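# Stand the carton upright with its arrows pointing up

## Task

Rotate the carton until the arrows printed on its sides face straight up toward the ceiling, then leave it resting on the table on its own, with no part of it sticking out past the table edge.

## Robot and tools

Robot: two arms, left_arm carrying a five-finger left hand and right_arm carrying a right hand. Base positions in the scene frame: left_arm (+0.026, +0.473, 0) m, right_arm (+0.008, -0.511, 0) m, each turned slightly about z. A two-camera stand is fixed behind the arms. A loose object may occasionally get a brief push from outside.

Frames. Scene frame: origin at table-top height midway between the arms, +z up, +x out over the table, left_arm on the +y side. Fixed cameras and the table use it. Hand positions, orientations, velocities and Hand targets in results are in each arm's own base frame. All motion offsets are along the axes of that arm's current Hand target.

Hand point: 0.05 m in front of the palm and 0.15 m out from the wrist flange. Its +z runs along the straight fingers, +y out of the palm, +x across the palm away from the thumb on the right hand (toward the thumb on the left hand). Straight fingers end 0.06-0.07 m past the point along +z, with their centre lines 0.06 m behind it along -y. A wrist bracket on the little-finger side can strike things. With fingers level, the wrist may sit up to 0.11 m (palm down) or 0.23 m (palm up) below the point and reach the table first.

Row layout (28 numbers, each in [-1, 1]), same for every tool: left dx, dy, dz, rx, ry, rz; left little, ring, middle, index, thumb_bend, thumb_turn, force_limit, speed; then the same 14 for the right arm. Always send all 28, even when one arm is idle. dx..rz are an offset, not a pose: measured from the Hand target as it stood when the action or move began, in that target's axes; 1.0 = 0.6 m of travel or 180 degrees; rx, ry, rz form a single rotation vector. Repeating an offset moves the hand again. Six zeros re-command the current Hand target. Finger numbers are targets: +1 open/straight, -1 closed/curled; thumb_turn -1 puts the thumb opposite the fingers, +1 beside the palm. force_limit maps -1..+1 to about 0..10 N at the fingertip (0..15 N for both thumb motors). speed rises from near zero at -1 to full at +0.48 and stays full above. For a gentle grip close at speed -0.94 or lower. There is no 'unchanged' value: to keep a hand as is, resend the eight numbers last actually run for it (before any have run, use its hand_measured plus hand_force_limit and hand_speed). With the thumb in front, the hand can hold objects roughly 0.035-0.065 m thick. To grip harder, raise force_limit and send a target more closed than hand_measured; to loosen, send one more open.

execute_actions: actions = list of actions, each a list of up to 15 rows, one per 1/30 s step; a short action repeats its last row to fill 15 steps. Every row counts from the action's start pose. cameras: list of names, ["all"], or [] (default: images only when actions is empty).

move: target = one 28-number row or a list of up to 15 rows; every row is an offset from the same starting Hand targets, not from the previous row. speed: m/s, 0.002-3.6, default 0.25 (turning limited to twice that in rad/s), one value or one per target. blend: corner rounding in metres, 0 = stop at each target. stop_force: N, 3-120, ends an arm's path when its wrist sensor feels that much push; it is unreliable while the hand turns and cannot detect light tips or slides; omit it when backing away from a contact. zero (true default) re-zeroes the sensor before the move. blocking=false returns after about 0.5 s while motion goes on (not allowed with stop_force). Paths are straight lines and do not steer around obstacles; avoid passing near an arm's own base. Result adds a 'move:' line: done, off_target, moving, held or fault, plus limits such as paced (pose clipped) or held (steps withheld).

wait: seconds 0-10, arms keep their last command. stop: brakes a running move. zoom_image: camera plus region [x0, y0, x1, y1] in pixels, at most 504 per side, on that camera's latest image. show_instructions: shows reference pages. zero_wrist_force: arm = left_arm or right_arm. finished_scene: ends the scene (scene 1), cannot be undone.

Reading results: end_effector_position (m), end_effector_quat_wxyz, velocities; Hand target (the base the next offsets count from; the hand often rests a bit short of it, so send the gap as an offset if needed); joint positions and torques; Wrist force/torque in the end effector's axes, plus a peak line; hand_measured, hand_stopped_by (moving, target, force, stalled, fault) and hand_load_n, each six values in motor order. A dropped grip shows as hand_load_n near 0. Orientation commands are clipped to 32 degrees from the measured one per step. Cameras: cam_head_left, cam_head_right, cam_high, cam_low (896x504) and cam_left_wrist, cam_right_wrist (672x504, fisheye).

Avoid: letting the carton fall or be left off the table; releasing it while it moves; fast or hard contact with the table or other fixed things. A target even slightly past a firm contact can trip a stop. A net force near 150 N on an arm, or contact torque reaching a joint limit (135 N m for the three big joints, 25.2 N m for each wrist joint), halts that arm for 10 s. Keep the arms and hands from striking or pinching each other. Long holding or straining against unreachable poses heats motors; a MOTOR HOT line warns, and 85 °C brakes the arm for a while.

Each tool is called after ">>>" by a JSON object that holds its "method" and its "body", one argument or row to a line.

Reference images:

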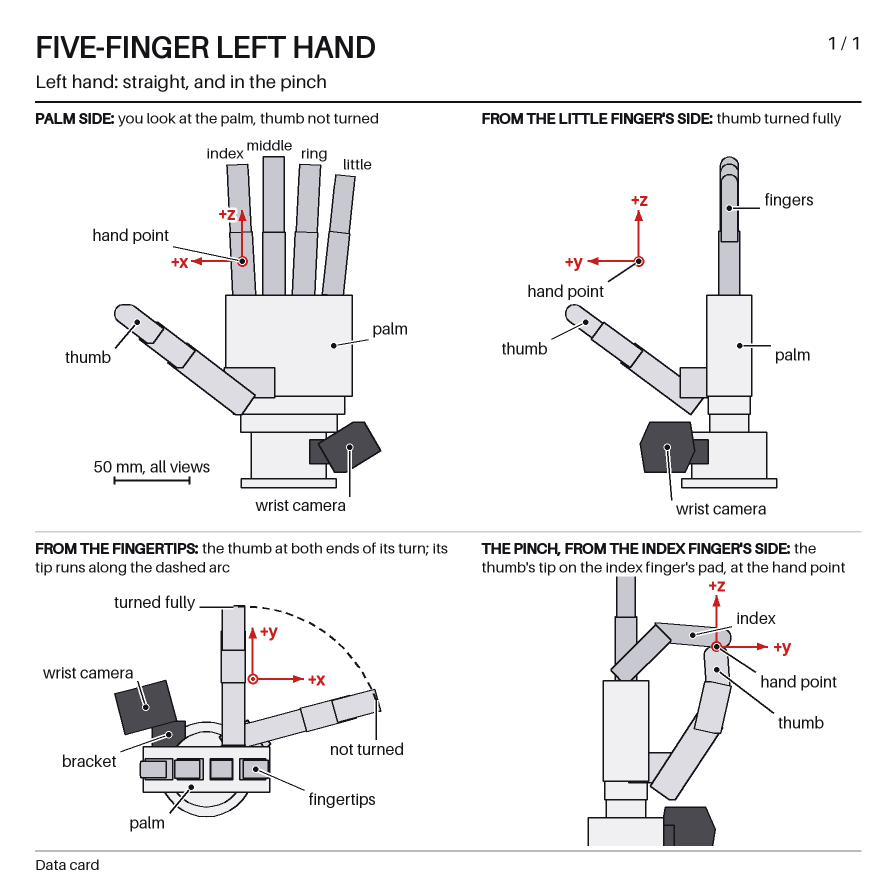

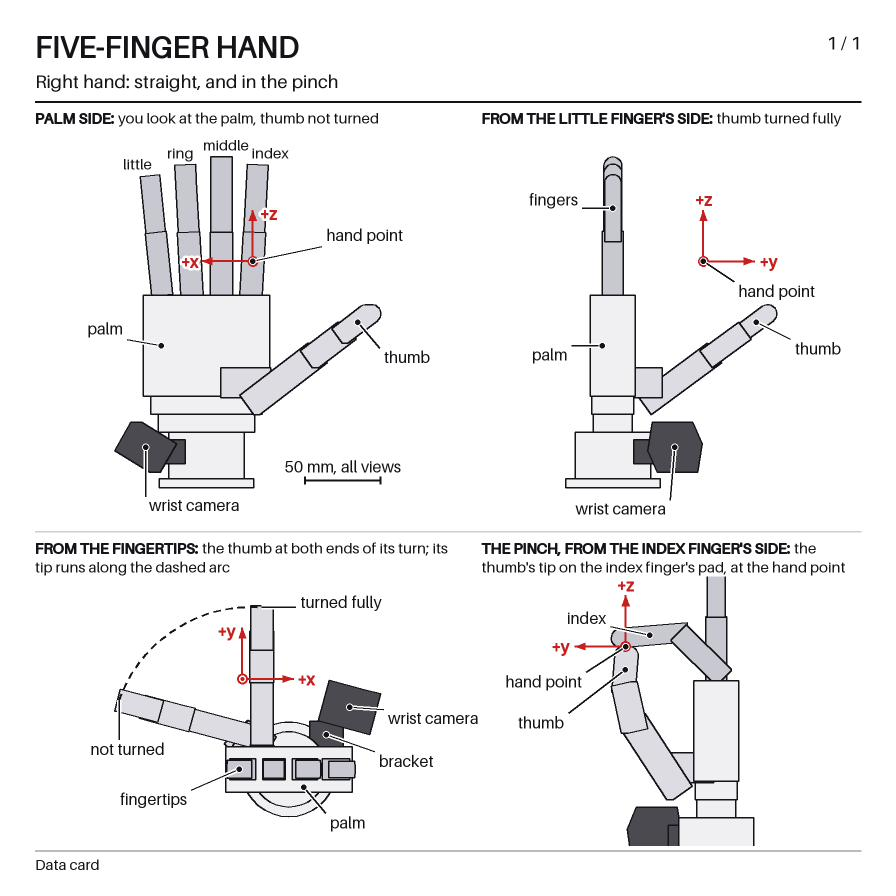

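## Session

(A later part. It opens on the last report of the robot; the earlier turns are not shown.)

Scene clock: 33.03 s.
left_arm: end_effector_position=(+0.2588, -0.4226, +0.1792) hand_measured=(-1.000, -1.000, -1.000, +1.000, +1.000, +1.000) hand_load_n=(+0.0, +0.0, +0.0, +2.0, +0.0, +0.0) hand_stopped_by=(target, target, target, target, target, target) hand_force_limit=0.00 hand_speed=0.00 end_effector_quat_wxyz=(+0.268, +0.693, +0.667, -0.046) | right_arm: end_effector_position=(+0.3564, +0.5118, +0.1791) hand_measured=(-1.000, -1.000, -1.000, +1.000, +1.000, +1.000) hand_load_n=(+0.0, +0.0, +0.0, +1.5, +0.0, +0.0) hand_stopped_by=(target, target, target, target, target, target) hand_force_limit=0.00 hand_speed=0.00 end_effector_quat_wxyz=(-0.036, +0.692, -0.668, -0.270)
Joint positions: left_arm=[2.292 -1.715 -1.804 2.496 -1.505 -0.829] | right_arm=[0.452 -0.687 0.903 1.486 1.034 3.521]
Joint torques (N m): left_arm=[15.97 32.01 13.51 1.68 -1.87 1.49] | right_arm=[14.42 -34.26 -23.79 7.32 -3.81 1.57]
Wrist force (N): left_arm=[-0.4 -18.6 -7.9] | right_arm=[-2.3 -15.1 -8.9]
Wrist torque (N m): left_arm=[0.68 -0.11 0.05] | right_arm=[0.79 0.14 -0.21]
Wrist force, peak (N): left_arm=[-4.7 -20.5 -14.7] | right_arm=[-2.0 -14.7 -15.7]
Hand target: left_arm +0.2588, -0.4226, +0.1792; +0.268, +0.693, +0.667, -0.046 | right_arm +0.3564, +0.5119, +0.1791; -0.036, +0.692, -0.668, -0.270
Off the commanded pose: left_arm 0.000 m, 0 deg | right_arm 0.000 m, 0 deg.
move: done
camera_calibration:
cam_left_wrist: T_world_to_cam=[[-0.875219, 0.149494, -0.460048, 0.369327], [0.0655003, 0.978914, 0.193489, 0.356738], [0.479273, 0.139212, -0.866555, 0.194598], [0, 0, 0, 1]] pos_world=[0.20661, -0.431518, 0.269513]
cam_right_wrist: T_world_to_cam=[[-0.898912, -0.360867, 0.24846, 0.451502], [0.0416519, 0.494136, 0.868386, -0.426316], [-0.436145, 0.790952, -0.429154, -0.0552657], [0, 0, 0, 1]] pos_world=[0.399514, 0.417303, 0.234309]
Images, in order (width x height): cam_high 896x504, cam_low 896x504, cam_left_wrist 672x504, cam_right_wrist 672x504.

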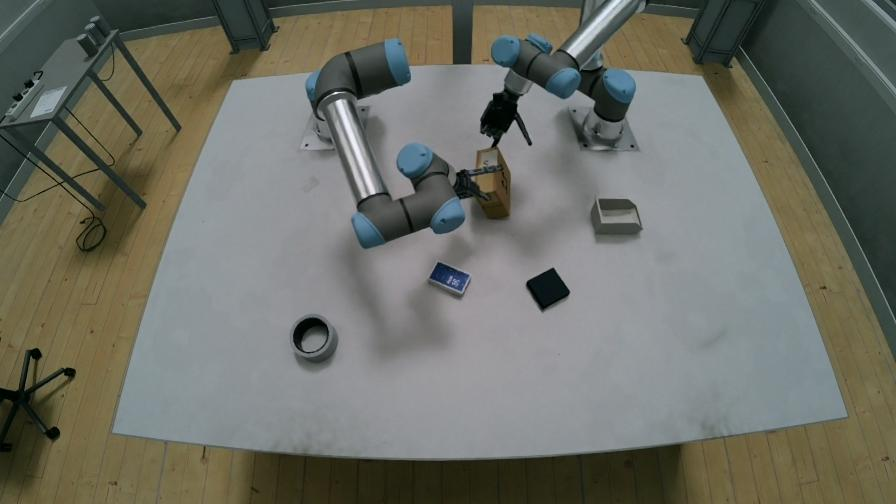

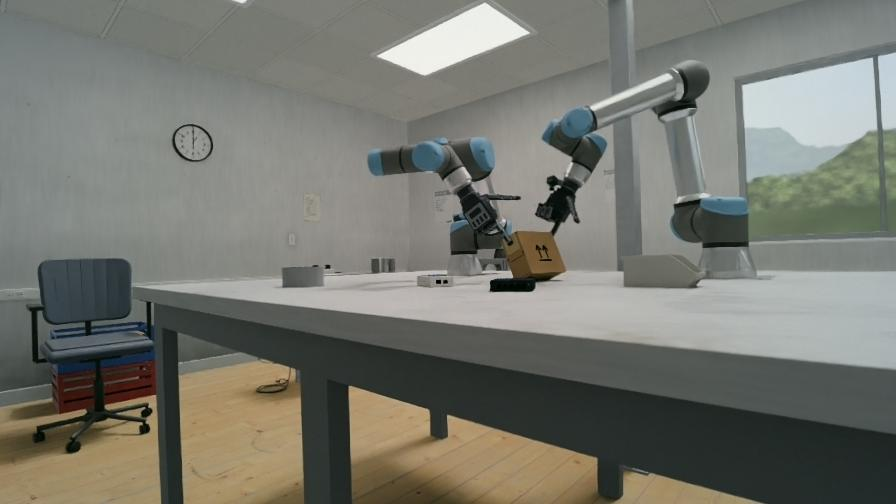

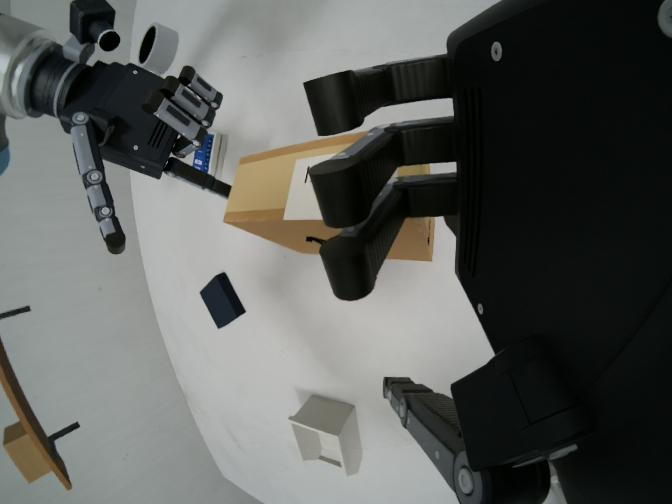

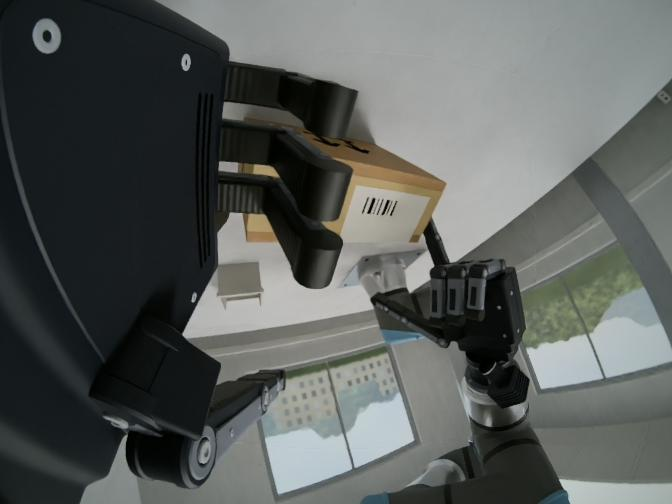

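>>> {"method": "move", "body": {
  "target": [
    [0.0265,0.0035,-0.0096,0,0,0,-1,-1,-1,1,1,1,0,0,-0.0248,-0.0047,0.0130,0,0,0,-1,-1,-1,1,1,1,0,0],
    [0.0513,0.0054,-0.0149,0,0,0,-1,-1,-1,1,1,1,0,0,-0.0450,-0.0100,0.0274,0,0,0,-1,-1,-1,1,1,1,0,0]
  ],
  "blend": 0.003,
  "speed": 0.03,
  "cameras": ["cam_high","cam_low","cam_left_wrist","cam_right_wrist"]
}}

>>> {"method": "zoom_image", "body": {
  "camera": "cam_low",
  "region": [470, 190, 620, 300]
}}

Scene clock: 35.00 s.
left_arm: end_effector_position=(+0.2625, -0.3909, +0.1748) hand_measured=(-1.000, -1.000, -1.000, +1.000, +1.000, +1.000) hand_load_n=(+0.0, +0.0, +0.0, +1.0, +0.0, +0.0) hand_stopped_by=(target, target, target, target, target, target) hand_force_limit=0.00 hand_speed=0.00 end_effector_quat_wxyz=(+0.268, +0.693, +0.667, -0.046) | right_arm: end_effector_position=(+0.3577, +0.5436, +0.1747) hand_measured=(-1.000, -1.000, -1.000, +1.000, +1.000, +1.000) hand_load_n=(+0.0, +0.0, +0.0, +2.5, -0.5, +0.0) hand_stopped_by=(target, target, target, target, target, target) hand_force_limit=0.00 hand_speed=0.00 end_effector_quat_wxyz=(-0.036, +0.692, -0.668, -0.270)
Joint positions: left_arm=[2.368 -1.651 -1.89 2.513 -1.465 -0.765] | right_arm=[0.496 -0.617 0.778 1.515 1.029 3.573]
Joint torques (N m): left_arm=[13 28.25 12.53 3.47 -0.4 1.48] | right_arm=[13.95 -33.81 -24.82 7.46 -3.47 1.71]
Wrist force (N): left_arm=[0.6 -11.9 -10.4] | right_arm=[-5.5 -17.0 -11.6]
Wrist torque (N m): left_arm=[0.79 -0.11 0.08] | right_arm=[0.91 -0.02 -0.36]
Wrist force, peak (N): left_arm=[-3.0 -15.6 -17.0] | right_arm=[-6.2 -17.9 -15.9]
Hand target: left_arm +0.2625, -0.3909, +0.1748; +0.268, +0.693, +0.667, -0.046 | right_arm +0.3577, +0.5437, +0.1746; -0.036, +0.692, -0.668, -0.270
Off the commanded pose: left_arm 0.000 m, 0 deg | right_arm 0.000 m, 0 deg.
move: done
camera_calibration:
cam_left_wrist: T_world_to_cam=[[-0.875222, 0.149537, -0.460027, 0.365814], [0.0654941, 0.978893, 0.193595, 0.326279], [0.479267, 0.13931, -0.866542, 0.184636], [0, 0, 0, 1]] pos_world=[0.21031, -0.399817, 0.265113]
cam_right_wrist: T_world_to_cam=[[-0.898912, -0.360867, 0.24846, 0.465265], [0.0416519, 0.494136, 0.868386, -0.438176], [-0.436145, 0.790952, -0.429154, -0.0817821], [0, 0, 0, 1]] pos_world=[0.400814, 0.449103, 0.229809]
Images, in order (width x height): cam_high 896x504, cam_low 896x504, cam_left_wrist 672x504, cam_right_wrist 672x504.

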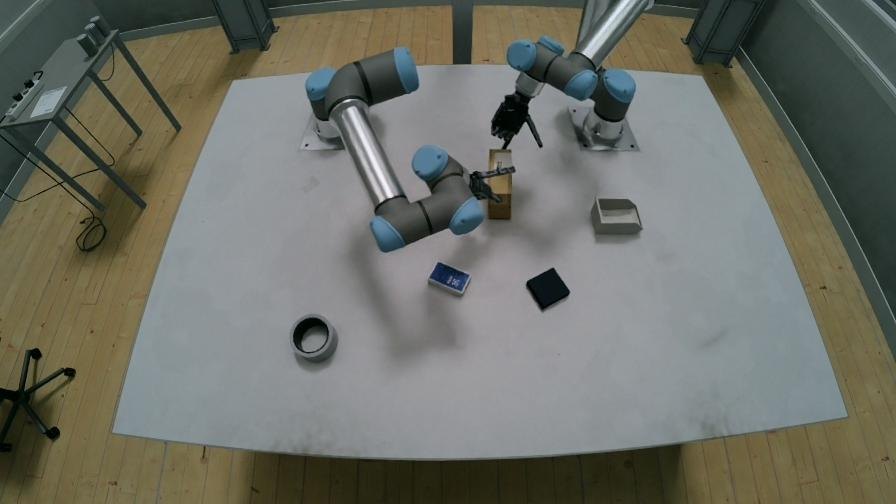

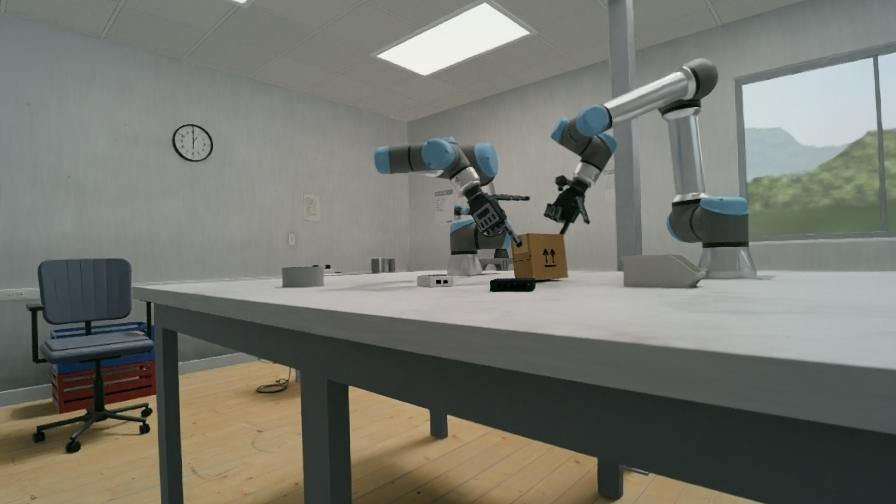

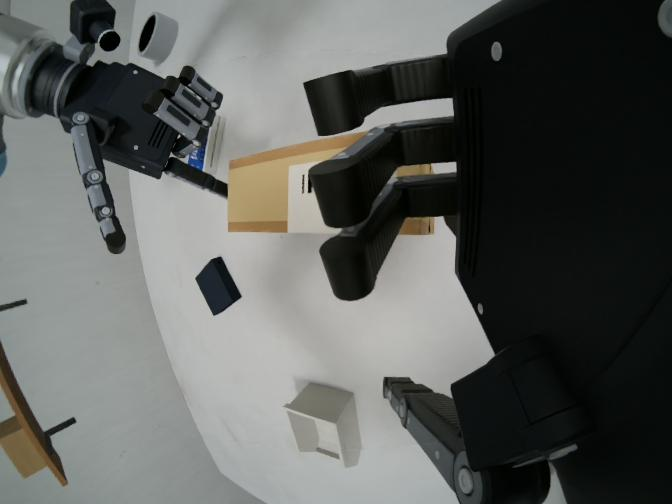

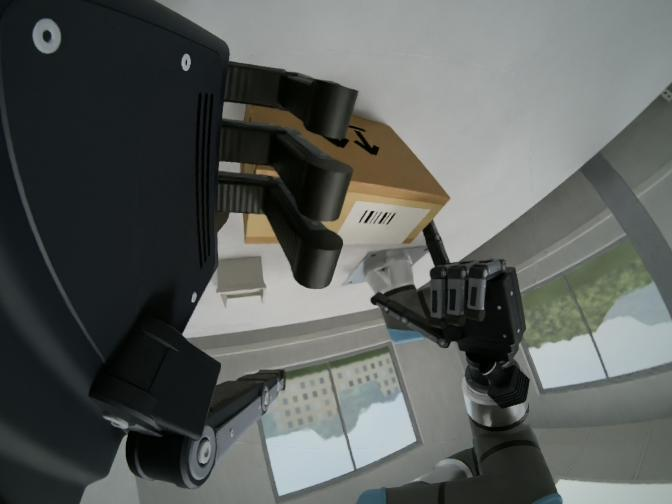

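Scaled by 3.360.

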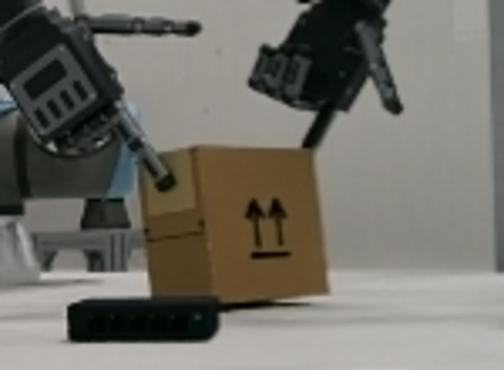

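>>> {"method": "move", "body": {
  "target": [0.0112,-0.0001,0.0003,0,0,0,-1,-1,-1,1,1,1,0,0,-0.0068,-0.0030,0.0082,0,0,0,-1,-1,-1,1,1,1,0,0],
  "speed": 0.02,
  "cameras": ["cam_high","cam_low"]
}}

>>> {"method": "zoom_image", "body": {
  "camera": "cam_low",
  "region": [470, 190, 620, 300]
}}

Scene clock: 36.13 s.
left_arm: end_effector_position=(+0.2632, -0.3850, +0.1719) hand_measured=(-1.000, -1.000, -1.000, +1.000, +1.000, +1.000) hand_load_n=(+0.0, +0.0, +0.5, +1.0, +0.0, -0.5) hand_stopped_by=(target, target, target, target, target, target) hand_force_limit=0.00 hand_speed=0.00 end_effector_quat_wxyz=(+0.268, +0.693, +0.667, -0.046) | right_arm: end_effector_position=(+0.3580, +0.5495, +0.1716) hand_measured=(-1.000, -1.000, -1.000, +1.000, +1.000, +1.000) hand_load_n=(+0.0, +0.0, +0.0, +2.5, -0.5, +0.0) hand_stopped_by=(target, target, target, target, target, target) hand_force_limit=0.00 hand_speed=0.00 end_effector_quat_wxyz=(-0.036, +0.692, -0.668, -0.270)
Joint positions: left_arm=[2.383 -1.641 -1.909 2.521 -1.457 -0.751] | right_arm=[0.504 -0.602 0.756 1.518 1.028 3.582]
Joint torques (N m): left_arm=[13.01 25.75 11.74 3.8 0.13 1.42] | right_arm=[16.05 -31.72 -21.82 7.47 -1.85 1.77]
Wrist force (N): left_arm=[0.2 -9.6 -16.4] | right_arm=[-9.3 -16.9 -15.9]
Wrist torque (N m): left_arm=[1.12 -0.06 0.04] | right_arm=[1.14 -0.30 -0.57]
Wrist force, peak (N): left_arm=[0.0 -9.5 -16.5] | right_arm=[-9.7 -17.6 -17.6]
Hand target: left_arm +0.2632, -0.3849, +0.1718; +0.268, +0.693, +0.667, -0.046 | right_arm +0.3580, +0.5496, +0.1716; -0.036, +0.692, -0.668, -0.270
Off the commanded pose: left_arm 0.000 m, 0 deg | right_arm 0.000 m, 0 deg.
move: done
Images, in order (width x height): cam_high 896x504, cam_low 896x504.

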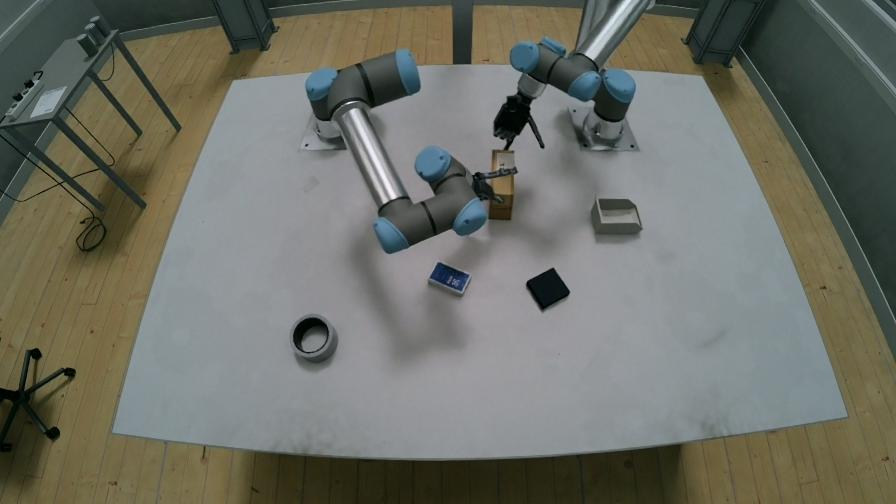

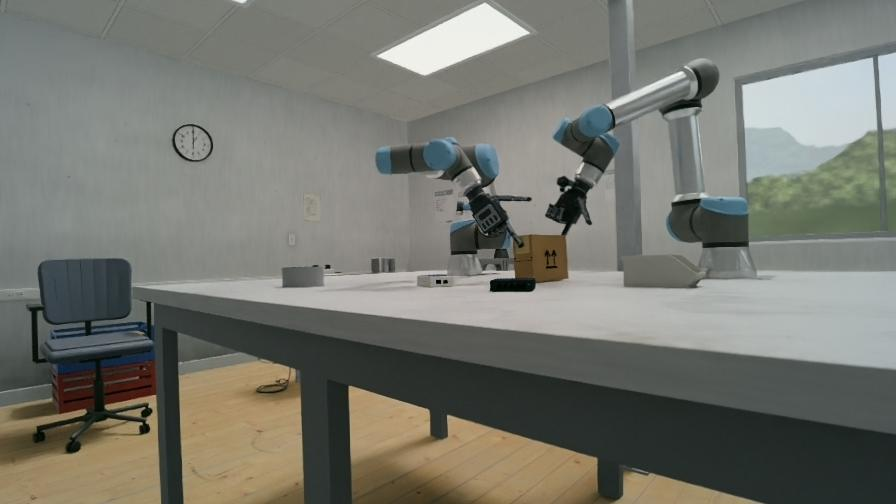

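Scaled by 3.360.

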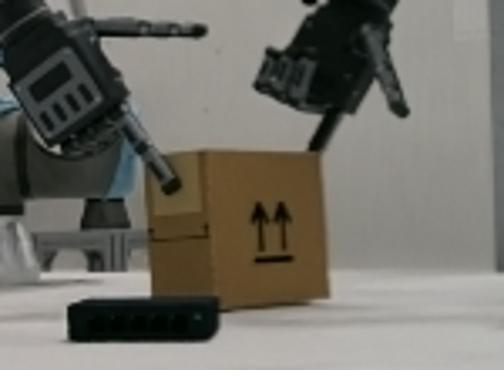

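>>> {"method": "move", "body": {
  "target": [
    [0,-0.0063,-0.0023,0,0,0,-1,-1,-1,1,1,1,0,0,0,-0.0063,-0.0023,0,0,0,-1,-1,-1,1,1,1,0,0],
    [0,-0.094,-0.034,0,0,0,-1,-1,-1,1,1,1,0,0,0,-0.094,-0.034,0,0,0,-1,-1,-1,1,1,1,0,0]
  ],
  "speed": [0.015,0.06],
  "blend": 0.001,
  "cameras": ["cam_high","cam_low","cam_left_wrist","cam_right_wrist","cam_head_left"]
}}

>>> {"method": "zoom_image", "body": {
  "camera": "cam_low",
  "region": [470, 190, 620, 300]
}}

Scene clock: 38.43 s.
left_arm: end_effector_position=(+0.2037, -0.3780, +0.1717) hand_measured=(-1.000, -1.000, -1.000, +1.000, +1.000, +1.000) hand_load_n=(+0.0, +0.0, +0.0, +0.0, +0.0, +0.0) hand_stopped_by=(target, target, target, target, target, target) hand_force_limit=0.00 hand_speed=0.00 end_effector_quat_wxyz=(+0.268, +0.693, +0.667, -0.046) | right_arm: end_effector_position=(+0.4179, +0.5471, +0.1715) hand_measured=(-1.000, -1.000, -1.000, +1.000, +1.000, +1.000) hand_load_n=(+0.0, +0.0, +0.0, +0.0, +0.0, +0.0) hand_stopped_by=(target, target, target, target, target, target) hand_force_limit=0.00 hand_speed=0.00 end_effector_quat_wxyz=(-0.037, +0.692, -0.668, -0.270)
Joint positions: left_arm=[2.249 -1.575 -1.976 2.531 -1.527 -0.866] | right_arm=[0.459 -0.4 0.368 1.73 1.033 3.53]
Joint torques (N m): left_arm=[-7.48 26.05 9.4 0.55 -1.34 -1.39] | right_arm=[-7.4 -44.41 -30.25 5.16 2.09 -2.13]
Wrist force (N): left_arm=[1.0 -0.7 -1.2] | right_arm=[0.1 1.1 -0.4]
Wrist torque (N m): left_arm=[0.11 -0.03 0.22] | right_arm=[0.27 0.08 0.15]
Wrist force, peak (N): left_arm=[0.1 -9.5 -16.8] | right_arm=[-9.2 -16.9 -16.3]
Hand target: left_arm +0.2037, -0.3779, +0.1717; +0.268, +0.693, +0.667, -0.046 | right_arm +0.4179, +0.5471, +0.1715; -0.036, +0.692, -0.668, -0.270
Off the commanded pose: left_arm 0.000 m, 0 deg | right_arm 0.000 m, 0 deg.
move: done
camera_calibration:
cam_left_wrist: T_world_to_cam=[[-0.875219, 0.149494, -0.460048, 0.310969], [0.0655003, 0.978914, 0.193489, 0.318041], [0.479273, 0.139212, -0.866555, 0.208284], [0, 0, 0, 1]] pos_world=[0.15151, -0.386818, 0.262013]
cam_right_wrist: T_world_to_cam=[[-0.899008, -0.360728, 0.248313, 0.521427], [0.0416207, 0.494068, 0.868426, -0.439685], [-0.435949, 0.791058, -0.429158, -0.059763], [0, 0, 0, 1]] pos_world=[0.461014, 0.452603, 0.226709]
Images, in order (width x height): cam_head_left 896x504, cam_high 896x504, cam_low 896x504, cam_left_wrist 672x504, cam_right_wrist 672x504.

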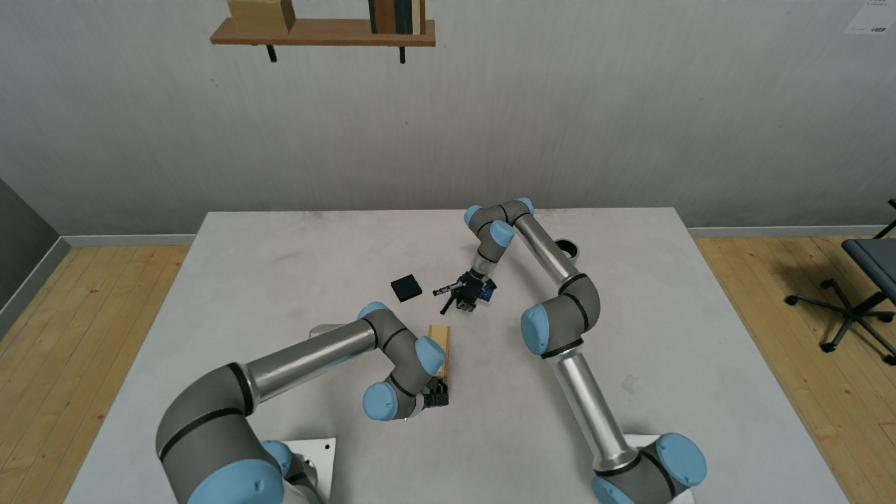

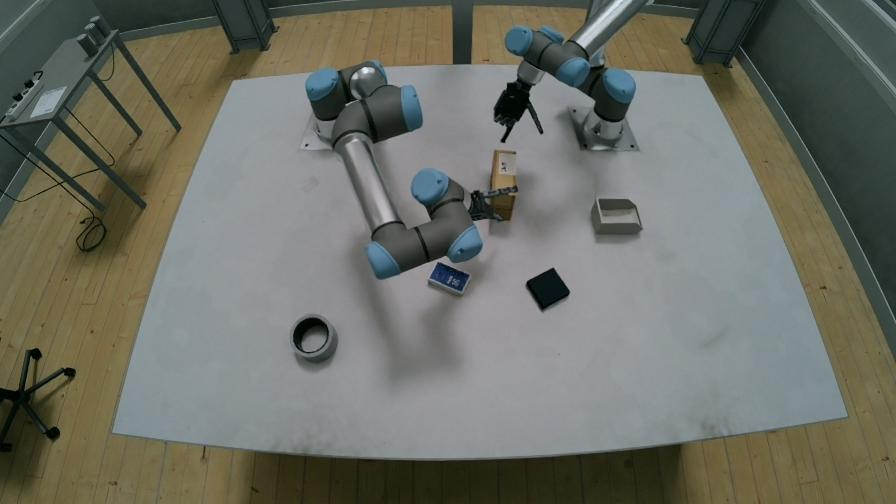

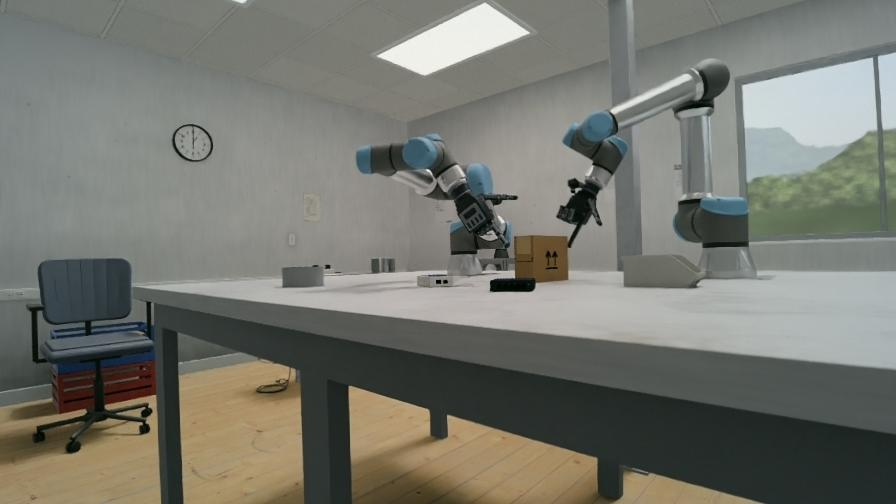

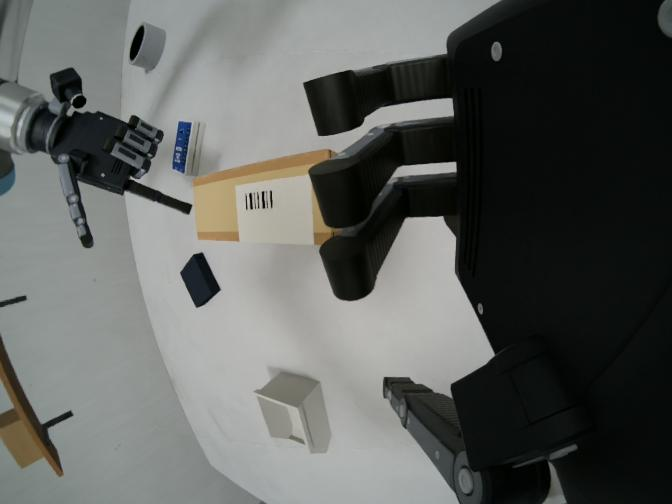

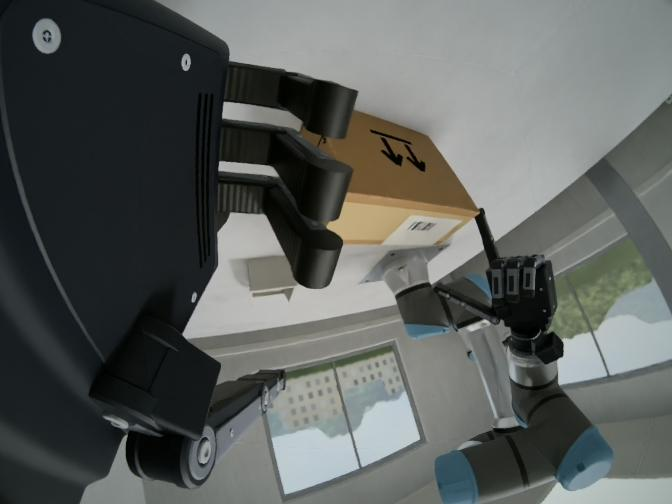

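Scaled by 3.360.

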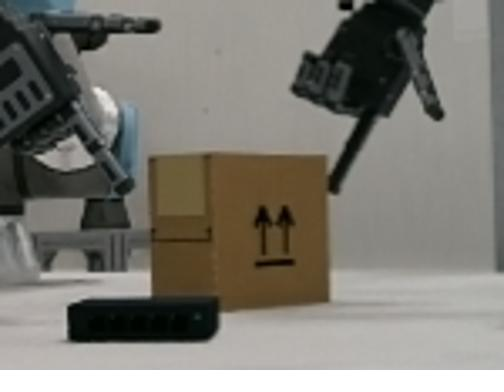

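>>> {"method": "finished_scene", "body": {

}}

The scene is finished: the task was done.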